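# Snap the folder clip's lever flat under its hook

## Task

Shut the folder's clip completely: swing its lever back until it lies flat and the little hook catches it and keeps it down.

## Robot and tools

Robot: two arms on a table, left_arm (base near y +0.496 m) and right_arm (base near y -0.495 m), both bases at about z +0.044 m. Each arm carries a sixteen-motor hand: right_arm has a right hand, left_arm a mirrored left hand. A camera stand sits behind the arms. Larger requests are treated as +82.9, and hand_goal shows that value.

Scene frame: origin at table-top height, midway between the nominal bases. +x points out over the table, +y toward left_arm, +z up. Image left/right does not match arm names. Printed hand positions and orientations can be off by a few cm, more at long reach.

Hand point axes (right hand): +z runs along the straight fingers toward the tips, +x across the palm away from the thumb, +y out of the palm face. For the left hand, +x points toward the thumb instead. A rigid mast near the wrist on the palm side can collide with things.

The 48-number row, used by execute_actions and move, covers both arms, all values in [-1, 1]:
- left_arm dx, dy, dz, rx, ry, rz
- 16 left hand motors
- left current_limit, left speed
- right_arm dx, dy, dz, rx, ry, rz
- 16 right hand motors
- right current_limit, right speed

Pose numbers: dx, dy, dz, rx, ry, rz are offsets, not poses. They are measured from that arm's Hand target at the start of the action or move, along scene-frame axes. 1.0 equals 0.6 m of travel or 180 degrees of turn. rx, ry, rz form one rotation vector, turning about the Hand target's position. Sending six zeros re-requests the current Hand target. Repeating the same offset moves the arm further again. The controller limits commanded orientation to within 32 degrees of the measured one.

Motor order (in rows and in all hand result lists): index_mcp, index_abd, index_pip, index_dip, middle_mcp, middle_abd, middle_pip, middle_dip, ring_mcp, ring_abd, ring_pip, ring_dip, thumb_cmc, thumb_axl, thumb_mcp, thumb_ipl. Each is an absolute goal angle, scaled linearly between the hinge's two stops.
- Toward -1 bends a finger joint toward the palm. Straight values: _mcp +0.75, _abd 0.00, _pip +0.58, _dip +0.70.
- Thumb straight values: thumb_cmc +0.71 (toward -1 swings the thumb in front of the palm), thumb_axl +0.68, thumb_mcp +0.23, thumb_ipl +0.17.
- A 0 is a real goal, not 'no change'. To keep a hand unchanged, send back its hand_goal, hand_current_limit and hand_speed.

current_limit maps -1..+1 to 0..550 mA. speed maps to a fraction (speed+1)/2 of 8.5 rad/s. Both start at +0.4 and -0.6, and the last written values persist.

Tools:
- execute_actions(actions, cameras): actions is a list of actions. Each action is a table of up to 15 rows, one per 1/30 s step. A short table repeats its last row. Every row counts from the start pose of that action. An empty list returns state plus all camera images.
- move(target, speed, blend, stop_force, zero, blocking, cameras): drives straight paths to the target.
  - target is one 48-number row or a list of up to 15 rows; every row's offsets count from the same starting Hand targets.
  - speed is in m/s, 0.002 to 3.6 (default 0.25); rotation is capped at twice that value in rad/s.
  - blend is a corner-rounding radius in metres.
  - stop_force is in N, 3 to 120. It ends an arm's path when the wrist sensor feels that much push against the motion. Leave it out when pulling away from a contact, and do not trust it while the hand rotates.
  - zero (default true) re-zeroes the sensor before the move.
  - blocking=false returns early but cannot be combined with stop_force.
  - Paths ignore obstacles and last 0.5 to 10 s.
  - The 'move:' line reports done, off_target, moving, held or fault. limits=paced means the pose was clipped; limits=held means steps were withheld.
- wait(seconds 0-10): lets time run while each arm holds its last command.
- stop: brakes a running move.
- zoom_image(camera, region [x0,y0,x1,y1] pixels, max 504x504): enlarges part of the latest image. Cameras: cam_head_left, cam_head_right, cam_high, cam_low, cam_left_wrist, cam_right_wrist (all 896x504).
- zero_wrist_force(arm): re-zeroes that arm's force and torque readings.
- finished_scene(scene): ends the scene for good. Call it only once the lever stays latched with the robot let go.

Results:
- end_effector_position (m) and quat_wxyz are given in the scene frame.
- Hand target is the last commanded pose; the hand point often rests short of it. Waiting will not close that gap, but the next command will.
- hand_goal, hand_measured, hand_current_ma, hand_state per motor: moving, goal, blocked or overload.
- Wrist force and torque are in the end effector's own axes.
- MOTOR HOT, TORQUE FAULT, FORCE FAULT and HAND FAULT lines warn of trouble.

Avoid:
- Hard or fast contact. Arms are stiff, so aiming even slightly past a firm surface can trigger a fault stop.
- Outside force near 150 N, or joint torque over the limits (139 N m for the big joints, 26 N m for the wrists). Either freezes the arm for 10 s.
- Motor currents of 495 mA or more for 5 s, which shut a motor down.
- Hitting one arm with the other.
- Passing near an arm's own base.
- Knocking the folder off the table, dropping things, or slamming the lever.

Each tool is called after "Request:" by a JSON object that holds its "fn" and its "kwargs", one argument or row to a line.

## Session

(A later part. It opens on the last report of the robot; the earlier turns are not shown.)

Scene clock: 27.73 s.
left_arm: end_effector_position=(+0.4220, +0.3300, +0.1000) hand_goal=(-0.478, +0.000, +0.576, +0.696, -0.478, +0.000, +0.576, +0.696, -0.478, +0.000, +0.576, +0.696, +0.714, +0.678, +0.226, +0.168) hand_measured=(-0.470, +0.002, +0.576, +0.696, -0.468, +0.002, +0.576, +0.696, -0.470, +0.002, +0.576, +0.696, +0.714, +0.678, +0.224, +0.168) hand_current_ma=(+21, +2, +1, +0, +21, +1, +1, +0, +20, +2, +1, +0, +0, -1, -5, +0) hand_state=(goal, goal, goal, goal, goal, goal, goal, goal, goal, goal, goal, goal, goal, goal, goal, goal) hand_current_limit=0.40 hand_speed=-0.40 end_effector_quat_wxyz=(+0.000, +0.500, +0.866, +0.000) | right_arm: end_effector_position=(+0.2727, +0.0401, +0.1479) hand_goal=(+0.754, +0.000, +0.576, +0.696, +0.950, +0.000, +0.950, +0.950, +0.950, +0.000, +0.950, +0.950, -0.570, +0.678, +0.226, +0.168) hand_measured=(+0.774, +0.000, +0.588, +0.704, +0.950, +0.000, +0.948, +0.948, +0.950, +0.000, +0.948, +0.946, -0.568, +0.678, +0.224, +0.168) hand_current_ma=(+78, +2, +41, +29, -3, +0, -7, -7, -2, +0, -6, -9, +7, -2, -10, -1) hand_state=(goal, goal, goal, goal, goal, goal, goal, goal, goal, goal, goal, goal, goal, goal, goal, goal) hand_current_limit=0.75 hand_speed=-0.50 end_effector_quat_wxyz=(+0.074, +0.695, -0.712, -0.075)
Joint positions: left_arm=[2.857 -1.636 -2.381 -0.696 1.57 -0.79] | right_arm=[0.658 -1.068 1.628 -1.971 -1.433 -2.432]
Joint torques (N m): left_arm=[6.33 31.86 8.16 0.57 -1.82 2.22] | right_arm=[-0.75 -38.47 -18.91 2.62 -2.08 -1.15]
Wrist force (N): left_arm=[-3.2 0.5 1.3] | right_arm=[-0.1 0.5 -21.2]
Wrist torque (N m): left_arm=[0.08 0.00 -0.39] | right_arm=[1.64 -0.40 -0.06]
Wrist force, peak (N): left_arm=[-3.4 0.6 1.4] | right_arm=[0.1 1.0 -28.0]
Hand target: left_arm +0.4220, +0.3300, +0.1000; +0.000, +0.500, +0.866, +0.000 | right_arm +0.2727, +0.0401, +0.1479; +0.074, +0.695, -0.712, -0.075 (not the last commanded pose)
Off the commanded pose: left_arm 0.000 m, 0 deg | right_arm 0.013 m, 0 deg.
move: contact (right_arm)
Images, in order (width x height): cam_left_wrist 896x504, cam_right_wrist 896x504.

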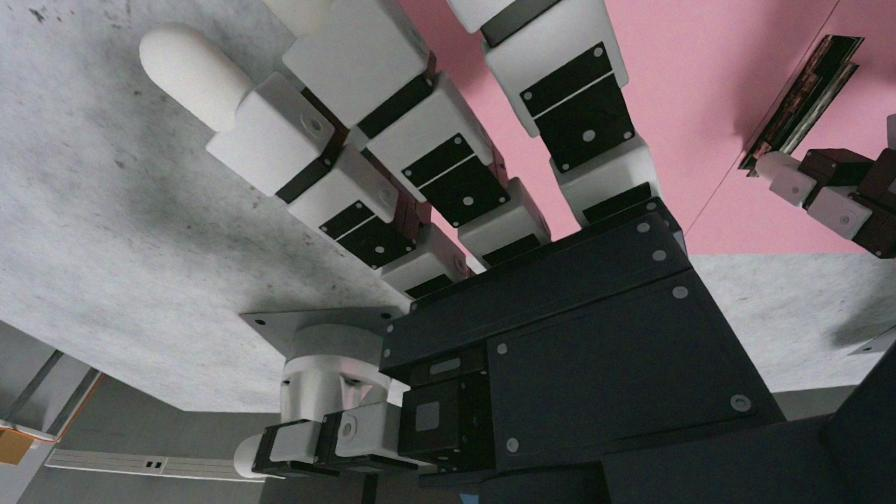

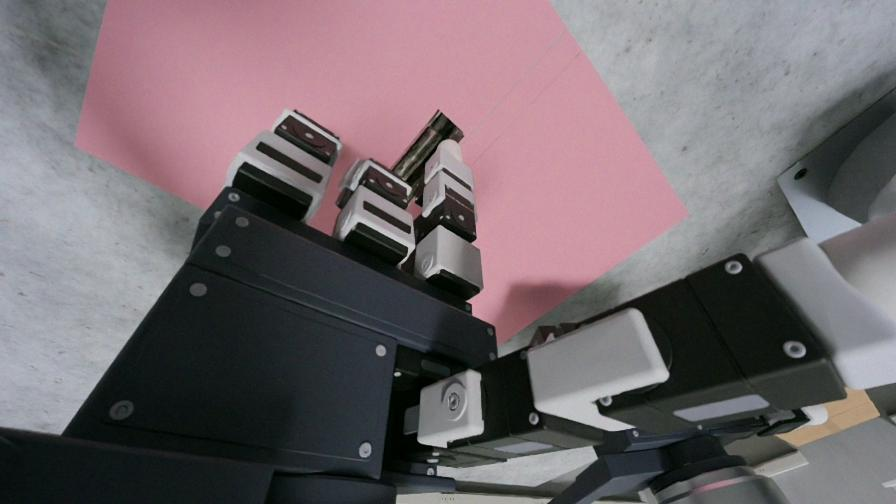

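Request:
{"fn": "move", "kwargs": {
  "target": [
    [0, 0, 0, 0, 0, 0, -0.479, 0, 0.576, 0.696, -0.479, 0, 0.576, 0.696, -0.479, 0, 0.576, 0.696, 0.714, 0.678, 0.226, 0.168, 0.4, -0.4, 0, 0, 0.01, 0, 0, 0, 0.754, 0, 0.576, 0.696, 0.95, 0, 0.95, 0.95, 0.95, 0, 0.95, 0.95, -0.571, 0.678, 0.226, 0.168, 0.75, -0.5],
    [0, 0, 0, 0, 0, 0, -0.479, 0, 0.576, 0.696, -0.479, 0, 0.576, 0.696, -0.479, 0, 0.576, 0.696, 0.714, 0.678, 0.226, 0.168, 0.4, -0.4, -0.014, 0.004, 0.01, 0, 0, 0, 0.754, 0, 0.576, 0.696, 0.95, 0, 0.95, 0.95, 0.95, 0, 0.95, 0.95, -0.571, 0.678, 0.226, 0.168, 0.75, -0.5]
  ],
  "speed": 0.03,
  "blend": [0.002, 0],
  "cameras": ["cam_left_wrist", "cam_right_wrist"]
}}

Request:
{"fn": "zoom_image", "kwargs": {
  "camera": "cam_left_wrist",
  "region": [730, 20, 896, 220]
}}

Request:
{"fn": "move", "kwargs": {
  "target": [0, 0, 0, 0, 0, 0, -0.479, 0, 0.576, 0.696, -0.479, 0, 0.576, 0.696, -0.479, 0, 0.576, 0.696, 0.714, 0.678, 0.226, 0.168, 0.4, -0.4, 0, 0, -0.035, 0, 0, 0, 0.754, 0, 0.576, 0.696, 0.95, 0, 0.95, 0.95, 0.95, 0, 0.95, 0.95, -0.571, 0.678, 0.226, 0.168, 0.75, -0.5],
  "speed": 0.012,
  "stop_force": 20,
  "zero": true,
  "cameras": ["cam_left_wrist", "cam_right_wrist"]
}}

Request:
{"fn": "zoom_image", "kwargs": {
  "camera": "cam_left_wrist",
  "region": [730, 20, 896, 220]
}}

Request:
{"fn": "zoom_image", "kwargs": {
  "camera": "cam_right_wrist",
  "region": [380, 30, 500, 180]
}}

Scene clock: 31.10 s.
left_arm: end_effector_position=(+0.4220, +0.3300, +0.1000) hand_goal=(-0.478, +0.000, +0.576, +0.696, -0.478, +0.000, +0.576, +0.696, -0.478, +0.000, +0.576, +0.696, +0.714, +0.678, +0.226, +0.168) hand_measured=(-0.470, +0.002, +0.576, +0.696, -0.468, +0.002, +0.576, +0.696, -0.470, +0.002, +0.576, +0.696, +0.714, +0.678, +0.224, +0.168) hand_current_ma=(+21, +2, +1, +0, +21, +1, +1, +0, +20, +2, +1, +0, +0, -1, -5, +0) hand_state=(goal, goal, goal, goal, goal, goal, goal, goal, goal, goal, goal, goal, goal, goal, goal, goal) hand_current_limit=0.40 hand_speed=-0.40 end_effector_quat_wxyz=(+0.000, +0.500, +0.866, +0.000) | right_arm: end_effector_position=(+0.2642, +0.0425, +0.1539) hand_goal=(+0.754, +0.000, +0.576, +0.696, +0.950, +0.000, +0.950, +0.950, +0.950, +0.000, +0.950, +0.950, -0.570, +0.678, +0.226, +0.168) hand_measured=(+0.758, +0.004, +0.578, +0.700, +0.950, +0.000, +0.948, +0.948, +0.950, +0.000, +0.948, +0.946, -0.568, +0.678, +0.224, +0.168) hand_current_ma=(+13, +9, +8, +10, -3, +0, -7, -7, -2, +0, -6, -9, +7, -2, -10, -1) hand_state=(goal, goal, goal, goal, goal, goal, goal, goal, goal, goal, goal, goal, goal, goal, goal, goal) hand_current_limit=0.75 hand_speed=-0.50 end_effector_quat_wxyz=(+0.074, +0.695, -0.712, -0.075)
Joint positions: left_arm=[2.857 -1.636 -2.381 -0.696 1.57 -0.79] | right_arm=[0.669 -1.082 1.634 -1.964 -1.431 -2.42]
Joint torques (N m): left_arm=[5.84 31.63 9.47 0.76 -1.55 2.09] | right_arm=[-8.97 -34.99 -28.83 -2.03 1.51 -1.58]
Wrist force (N): left_arm=[-3.1 0.8 1.1] | right_arm=[0.0 0.3 -0.4]
Wrist torque (N m): left_arm=[0.14 -0.03 -0.38] | right_arm=[-0.03 0.07 -0.03]
Wrist force, peak (N): left_arm=[-3.5 0.6 1.3] | right_arm=[-0.1 0.7 -21.7]
Hand target: left_arm +0.4220, +0.3300, +0.1000; +0.000, +0.500, +0.866, +0.000 | right_arm +0.2643, +0.0425, +0.1539; +0.074, +0.695, -0.712, -0.075
Off the commanded pose: left_arm 0.000 m, 0 deg | right_arm 0.000 m, 0 deg.
move: done
Images, in order (width x height): cam_left_wrist 896x504, cam_right_wrist 896x504.

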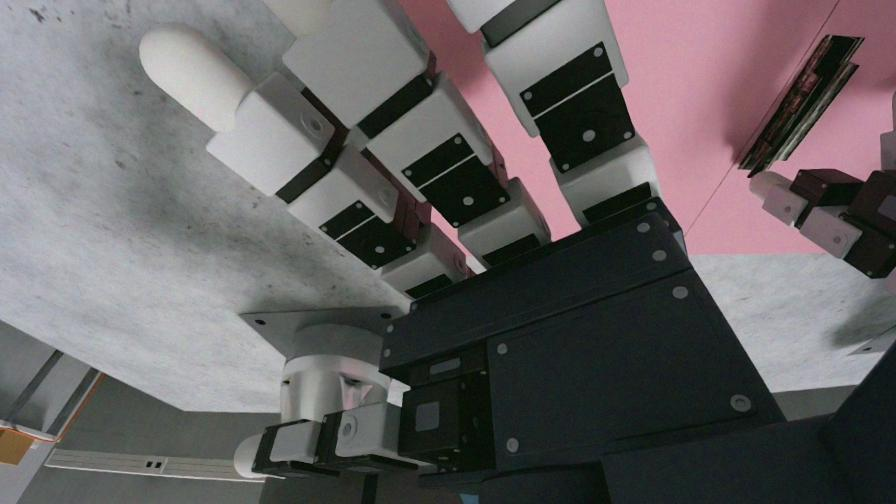

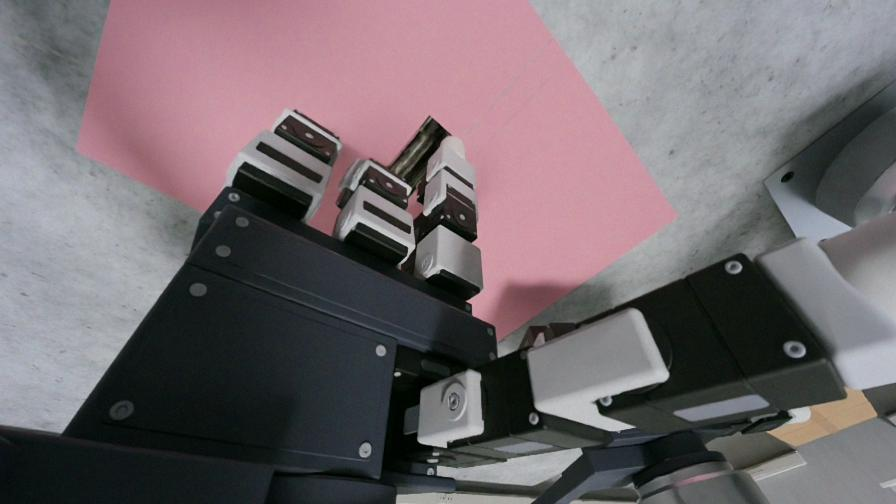

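Scaled by 2.520 from the camera's 896x504 image, which has a finer 1280x720 frame.

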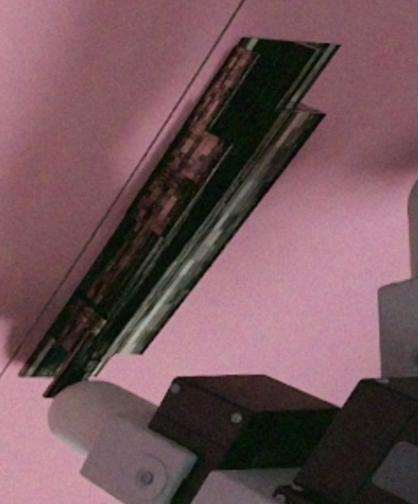

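Scene clock: 32.67 s.
left_arm: end_effector_position=(+0.4220, +0.3300, +0.1000) hand_goal=(-0.478, +0.000, +0.576, +0.696, -0.478, +0.000, +0.576, +0.696, -0.478, +0.000, +0.576, +0.696, +0.714, +0.678, +0.226, +0.168) hand_measured=(-0.470, +0.002, +0.576, +0.696, -0.468, +0.002, +0.576, +0.696, -0.470, +0.002, +0.576, +0.696, +0.714, +0.678, +0.224, +0.168) hand_current_ma=(+21, +2, +1, +0, +21, +1, +1, +0, +20, +2, +1, +0, +0, -1, -5, +0) hand_state=(goal, goal, goal, goal, goal, goal, goal, goal, goal, goal, goal, goal, goal, goal, goal, goal) hand_current_limit=0.40 hand_speed=-0.40 end_effector_quat_wxyz=(+0.000, +0.500, +0.866, +0.000) | right_arm: end_effector_position=(+0.2644, +0.0425, +0.1472) hand_goal=(+0.754, +0.000, +0.576, +0.696, +0.950, +0.000, +0.950, +0.950, +0.950, +0.000, +0.950, +0.950, -0.570, +0.678, +0.226, +0.168) hand_measured=(+0.754, +0.000, +0.580, +0.700, +0.950, +0.000, +0.948, +0.948, +0.950, +0.000, +0.948, +0.946, -0.568, +0.678, +0.224, +0.168) hand_current_ma=(+0, +1, +9, +11, -3, +0, -7, -7, -2, +0, -6, -9, +7, -2, -10, -1) hand_state=(goal, goal, goal, goal, goal, goal, goal, goal, goal, goal, goal, goal, goal, goal, goal, goal) hand_current_limit=0.75 hand_speed=-0.50 end_effector_quat_wxyz=(+0.074, +0.695, -0.712, -0.075)
Joint positions: left_arm=[2.857 -1.636 -2.381 -0.696 1.57 -0.79] | right_arm=[0.669 -1.074 1.64 -1.979 -1.431 -2.421]
Joint torques (N m): left_arm=[4.86 31.97 7.94 0.79 -1.43 2.16] | right_arm=[1.85 -38.53 -18.57 2.69 -1.54 -1.41]
Wrist force (N): left_arm=[-3.2 0.4 1.1] | right_arm=[-0.3 0.2 -21.2]
Wrist torque (N m): left_arm=[0.10 -0.01 -0.39] | right_arm=[1.52 -0.40 -0.04]
Wrist force, peak (N): left_arm=[-3.5 0.5 1.2] | right_arm=[-0.1 0.5 -28.8]
Hand target: left_arm +0.4220, +0.3300, +0.1000; +0.000, +0.500, +0.866, +0.000 | right_arm +0.2644, +0.0425, +0.1472; +0.074, +0.695, -0.712, -0.075 (not the last commanded pose)
Off the commanded pose: left_arm 0.000 m, 0 deg | right_arm 0.014 m, 0 deg.
move: contact (right_arm)
Images, in order (width x height): cam_left_wrist 896x504, cam_right_wrist 896x504.

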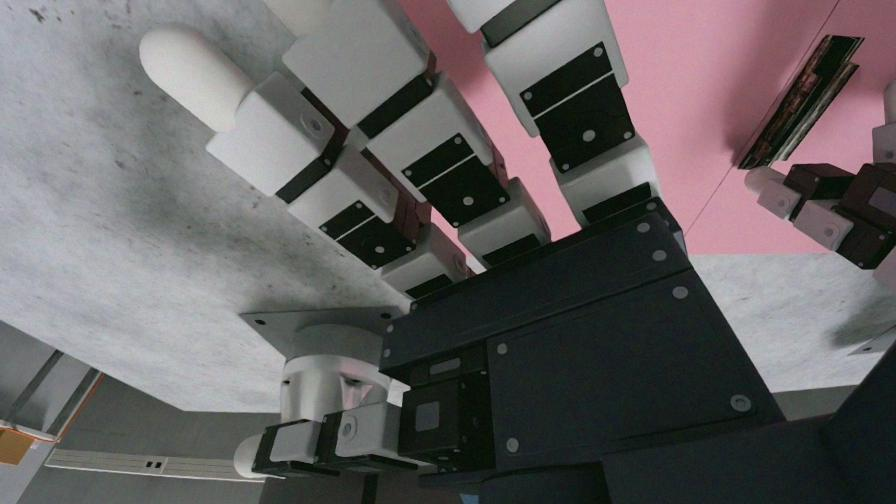

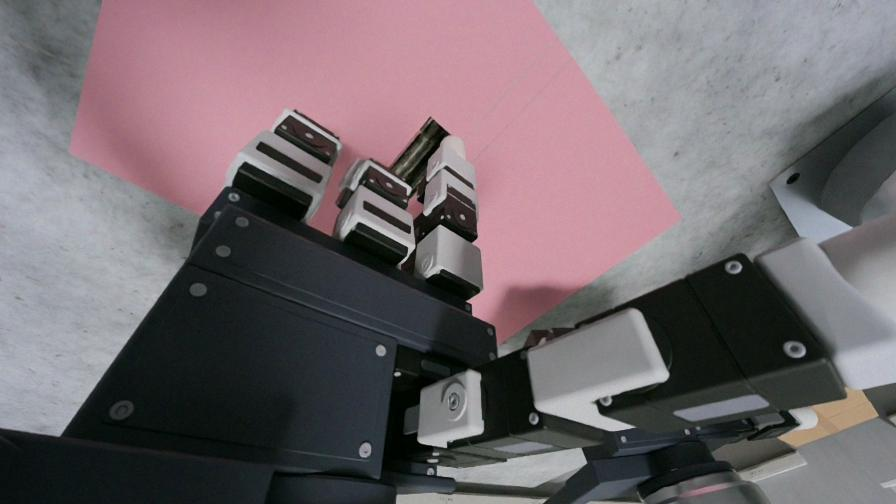

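Scaled by 2.520 from the camera's 896x504 image, which has a finer 1280x720 frame.

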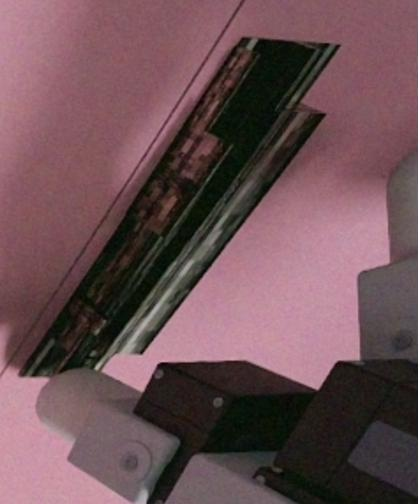

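Scaled by 3.360 from the camera's 896x504 image, which has a finer 1280x720 frame.

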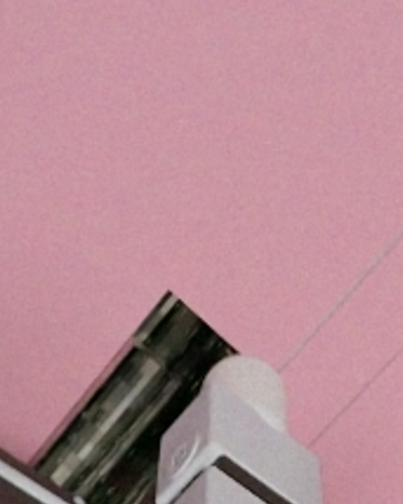

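Request:
{"fn": "move", "kwargs": {
  "target": [0, 0, 0, 0, 0, 0, -0.479, 0, 0.576, 0.696, -0.479, 0, 0.576, 0.696, -0.479, 0, 0.576, 0.696, 0.714, 0.678, 0.226, 0.168, 0.4, -0.4, 0.1, -0.12, 0.13, 0, 0, 0, 0.754, 0, 0.576, 0.696, 0.95, 0, 0.95, 0.95, 0.95, 0, 0.95, 0.95, -0.571, 0.678, 0.226, 0.168, 0.75, -0.5],
  "speed": 0.12,
  "cameras": ["cam_left_wrist", "cam_right_wrist", "cam_low"]
}}

Request:
{"fn": "zoom_image", "kwargs": {
  "camera": "cam_left_wrist",
  "region": [730, 20, 870, 200]
}}

Request:
{"fn": "zoom_image", "kwargs": {
  "camera": "cam_left_wrist",
  "region": [730, 110, 800, 190]
}}

Request:
{"fn": "zoom_image", "kwargs": {
  "camera": "cam_right_wrist",
  "region": [380, 60, 500, 190]
}}

Request:
{"fn": "zoom_image", "kwargs": {
  "camera": "cam_low",
  "region": [506, 236, 562, 276]
}}

Scene clock: 34.93 s.
left_arm: end_effector_position=(+0.4220, +0.3300, +0.1000) hand_goal=(-0.478, +0.000, +0.576, +0.696, -0.478, +0.000, +0.576, +0.696, -0.478, +0.000, +0.576, +0.696, +0.714, +0.678, +0.226, +0.168) hand_measured=(-0.470, +0.002, +0.576, +0.696, -0.468, +0.002, +0.576, +0.696, -0.470, +0.002, +0.576, +0.696, +0.714, +0.678, +0.224, +0.168) hand_current_ma=(+21, +2, +1, +0, +21, +1, +1, +0, +20, +2, +1, +0, +0, -1, -5, +0) hand_state=(goal, goal, goal, goal, goal, goal, goal, goal, goal, goal, goal, goal, goal, goal, goal, goal) hand_current_limit=0.40 hand_speed=-0.40 end_effector_quat_wxyz=(+0.000, +0.500, +0.866, +0.000) | right_arm: end_effector_position=(+0.3244, -0.0294, +0.2253) hand_goal=(+0.754, +0.000, +0.576, +0.696, +0.950, +0.000, +0.950, +0.950, +0.950, +0.000, +0.950, +0.950, -0.570, +0.678, +0.226, +0.168) hand_measured=(+0.752, +0.004, +0.576, +0.698, +0.948, +0.000, +0.948, +0.948, +0.948, +0.000, +0.948, +0.946, -0.568, +0.678, +0.224, +0.168) hand_current_ma=(-4, +8, +2, +7, -3, +0, -7, -7, -3, +0, -6, -9, +7, -2, -11, -1) hand_state=(goal, goal, goal, goal, goal, goal, goal, goal, goal, goal, goal, goal, goal, goal, goal, goal) hand_current_limit=0.75 hand_speed=-0.50 end_effector_quat_wxyz=(+0.074, +0.695, -0.712, -0.075)
Joint positions: left_arm=[2.857 -1.636 -2.381 -0.696 1.57 -0.79] | right_arm=[0.519 -1.19 1.586 -1.791 -1.457 -2.569]
Joint torques (N m): left_arm=[6.5 31.8 9 0.76 -1.58 2.31] | right_arm=[1.15 -30.01 -12.89 -3.23 2.39 0.43]
Wrist force (N): left_arm=[-3.3 0.6 1.1] | right_arm=[-0.4 0.2 -0.3]
Wrist torque (N m): left_arm=[0.11 -0.01 -0.39] | right_arm=[-0.08 0.10 -0.07]
Wrist force, peak (N): left_arm=[-3.4 0.5 1.3] | right_arm=[-0.3 0.5 -21.3]
Hand target: left_arm +0.4220, +0.3300, +0.1000; +0.000, +0.500, +0.866, +0.000 | right_arm +0.3244, -0.0295, +0.2252; +0.074, +0.695, -0.712, -0.075
Off the commanded pose: left_arm 0.000 m, 0 deg | right_arm 0.000 m, 0 deg.
move: done
Images, in order (width x height): cam_low 896x504, cam_left_wrist 896x504, cam_right_wrist 896x504.

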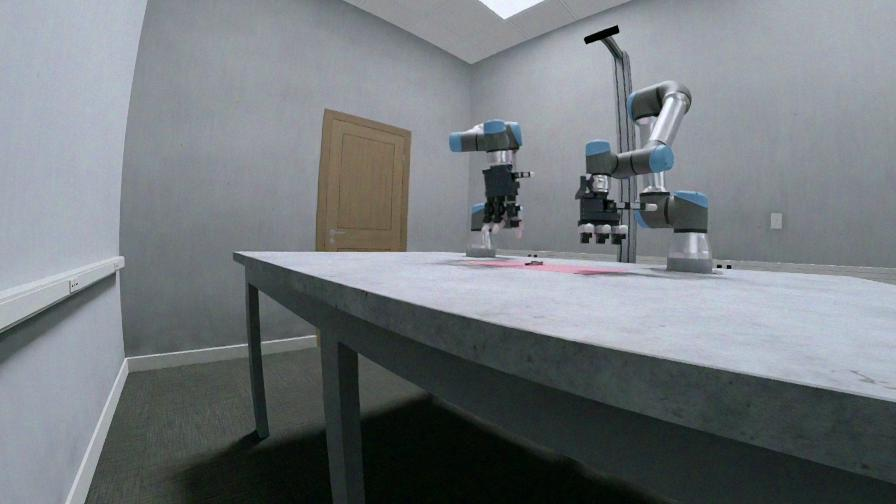

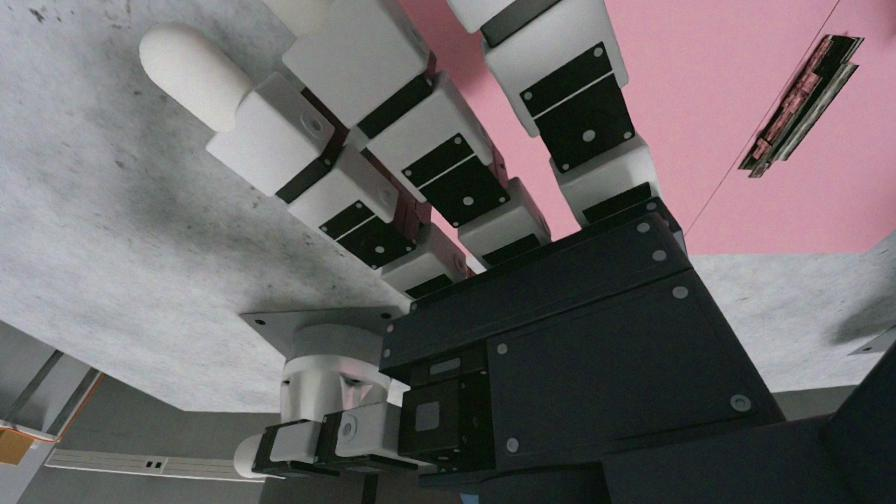

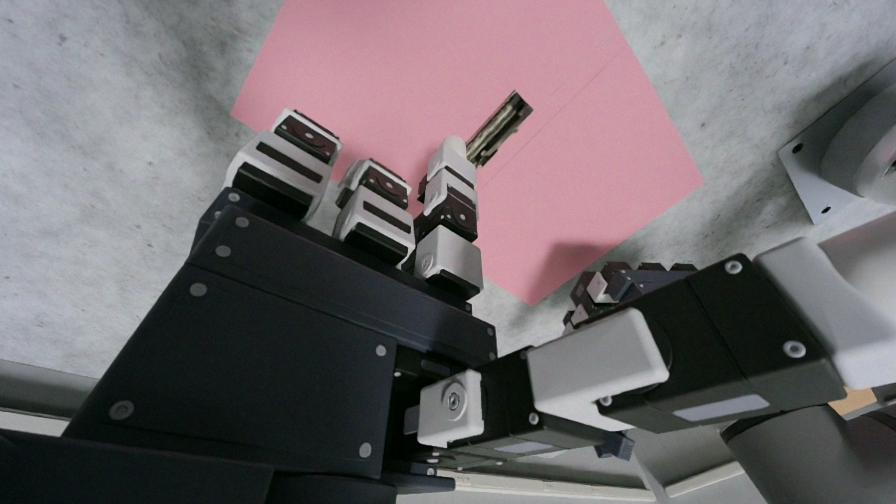

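Scaled by 2.800 from the camera's 896x504 image, which has a finer 1280x720 frame.

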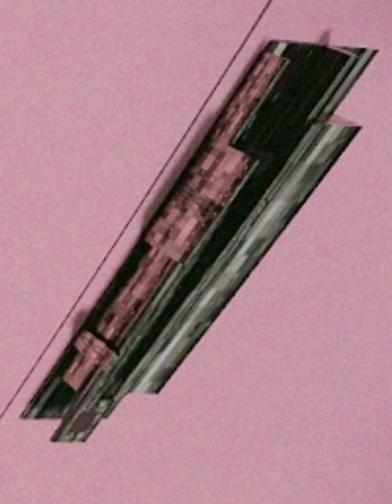

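Scaled by 6.300 from the camera's 896x504 image, which has a finer 1280x720 frame.

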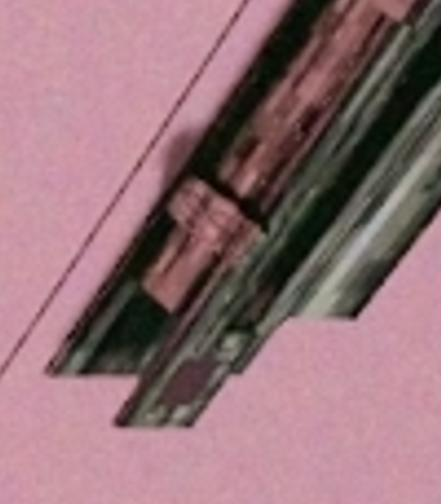

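Scaled by 3.877 from the camera's 896x504 image, which has a finer 1280x720 frame.

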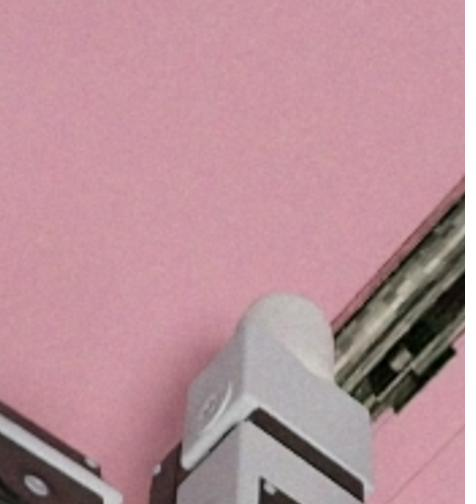

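Scaled by 9.000 from the camera's 896x504 image, which has a finer 1280x720 frame.

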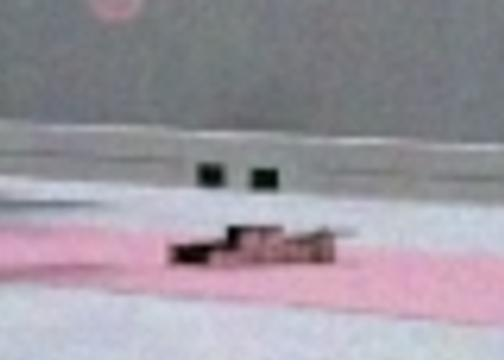

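Request:
{"fn": "finished_scene", "kwargs": {
  "scene": 2
}}

The scene is finished: the task was done.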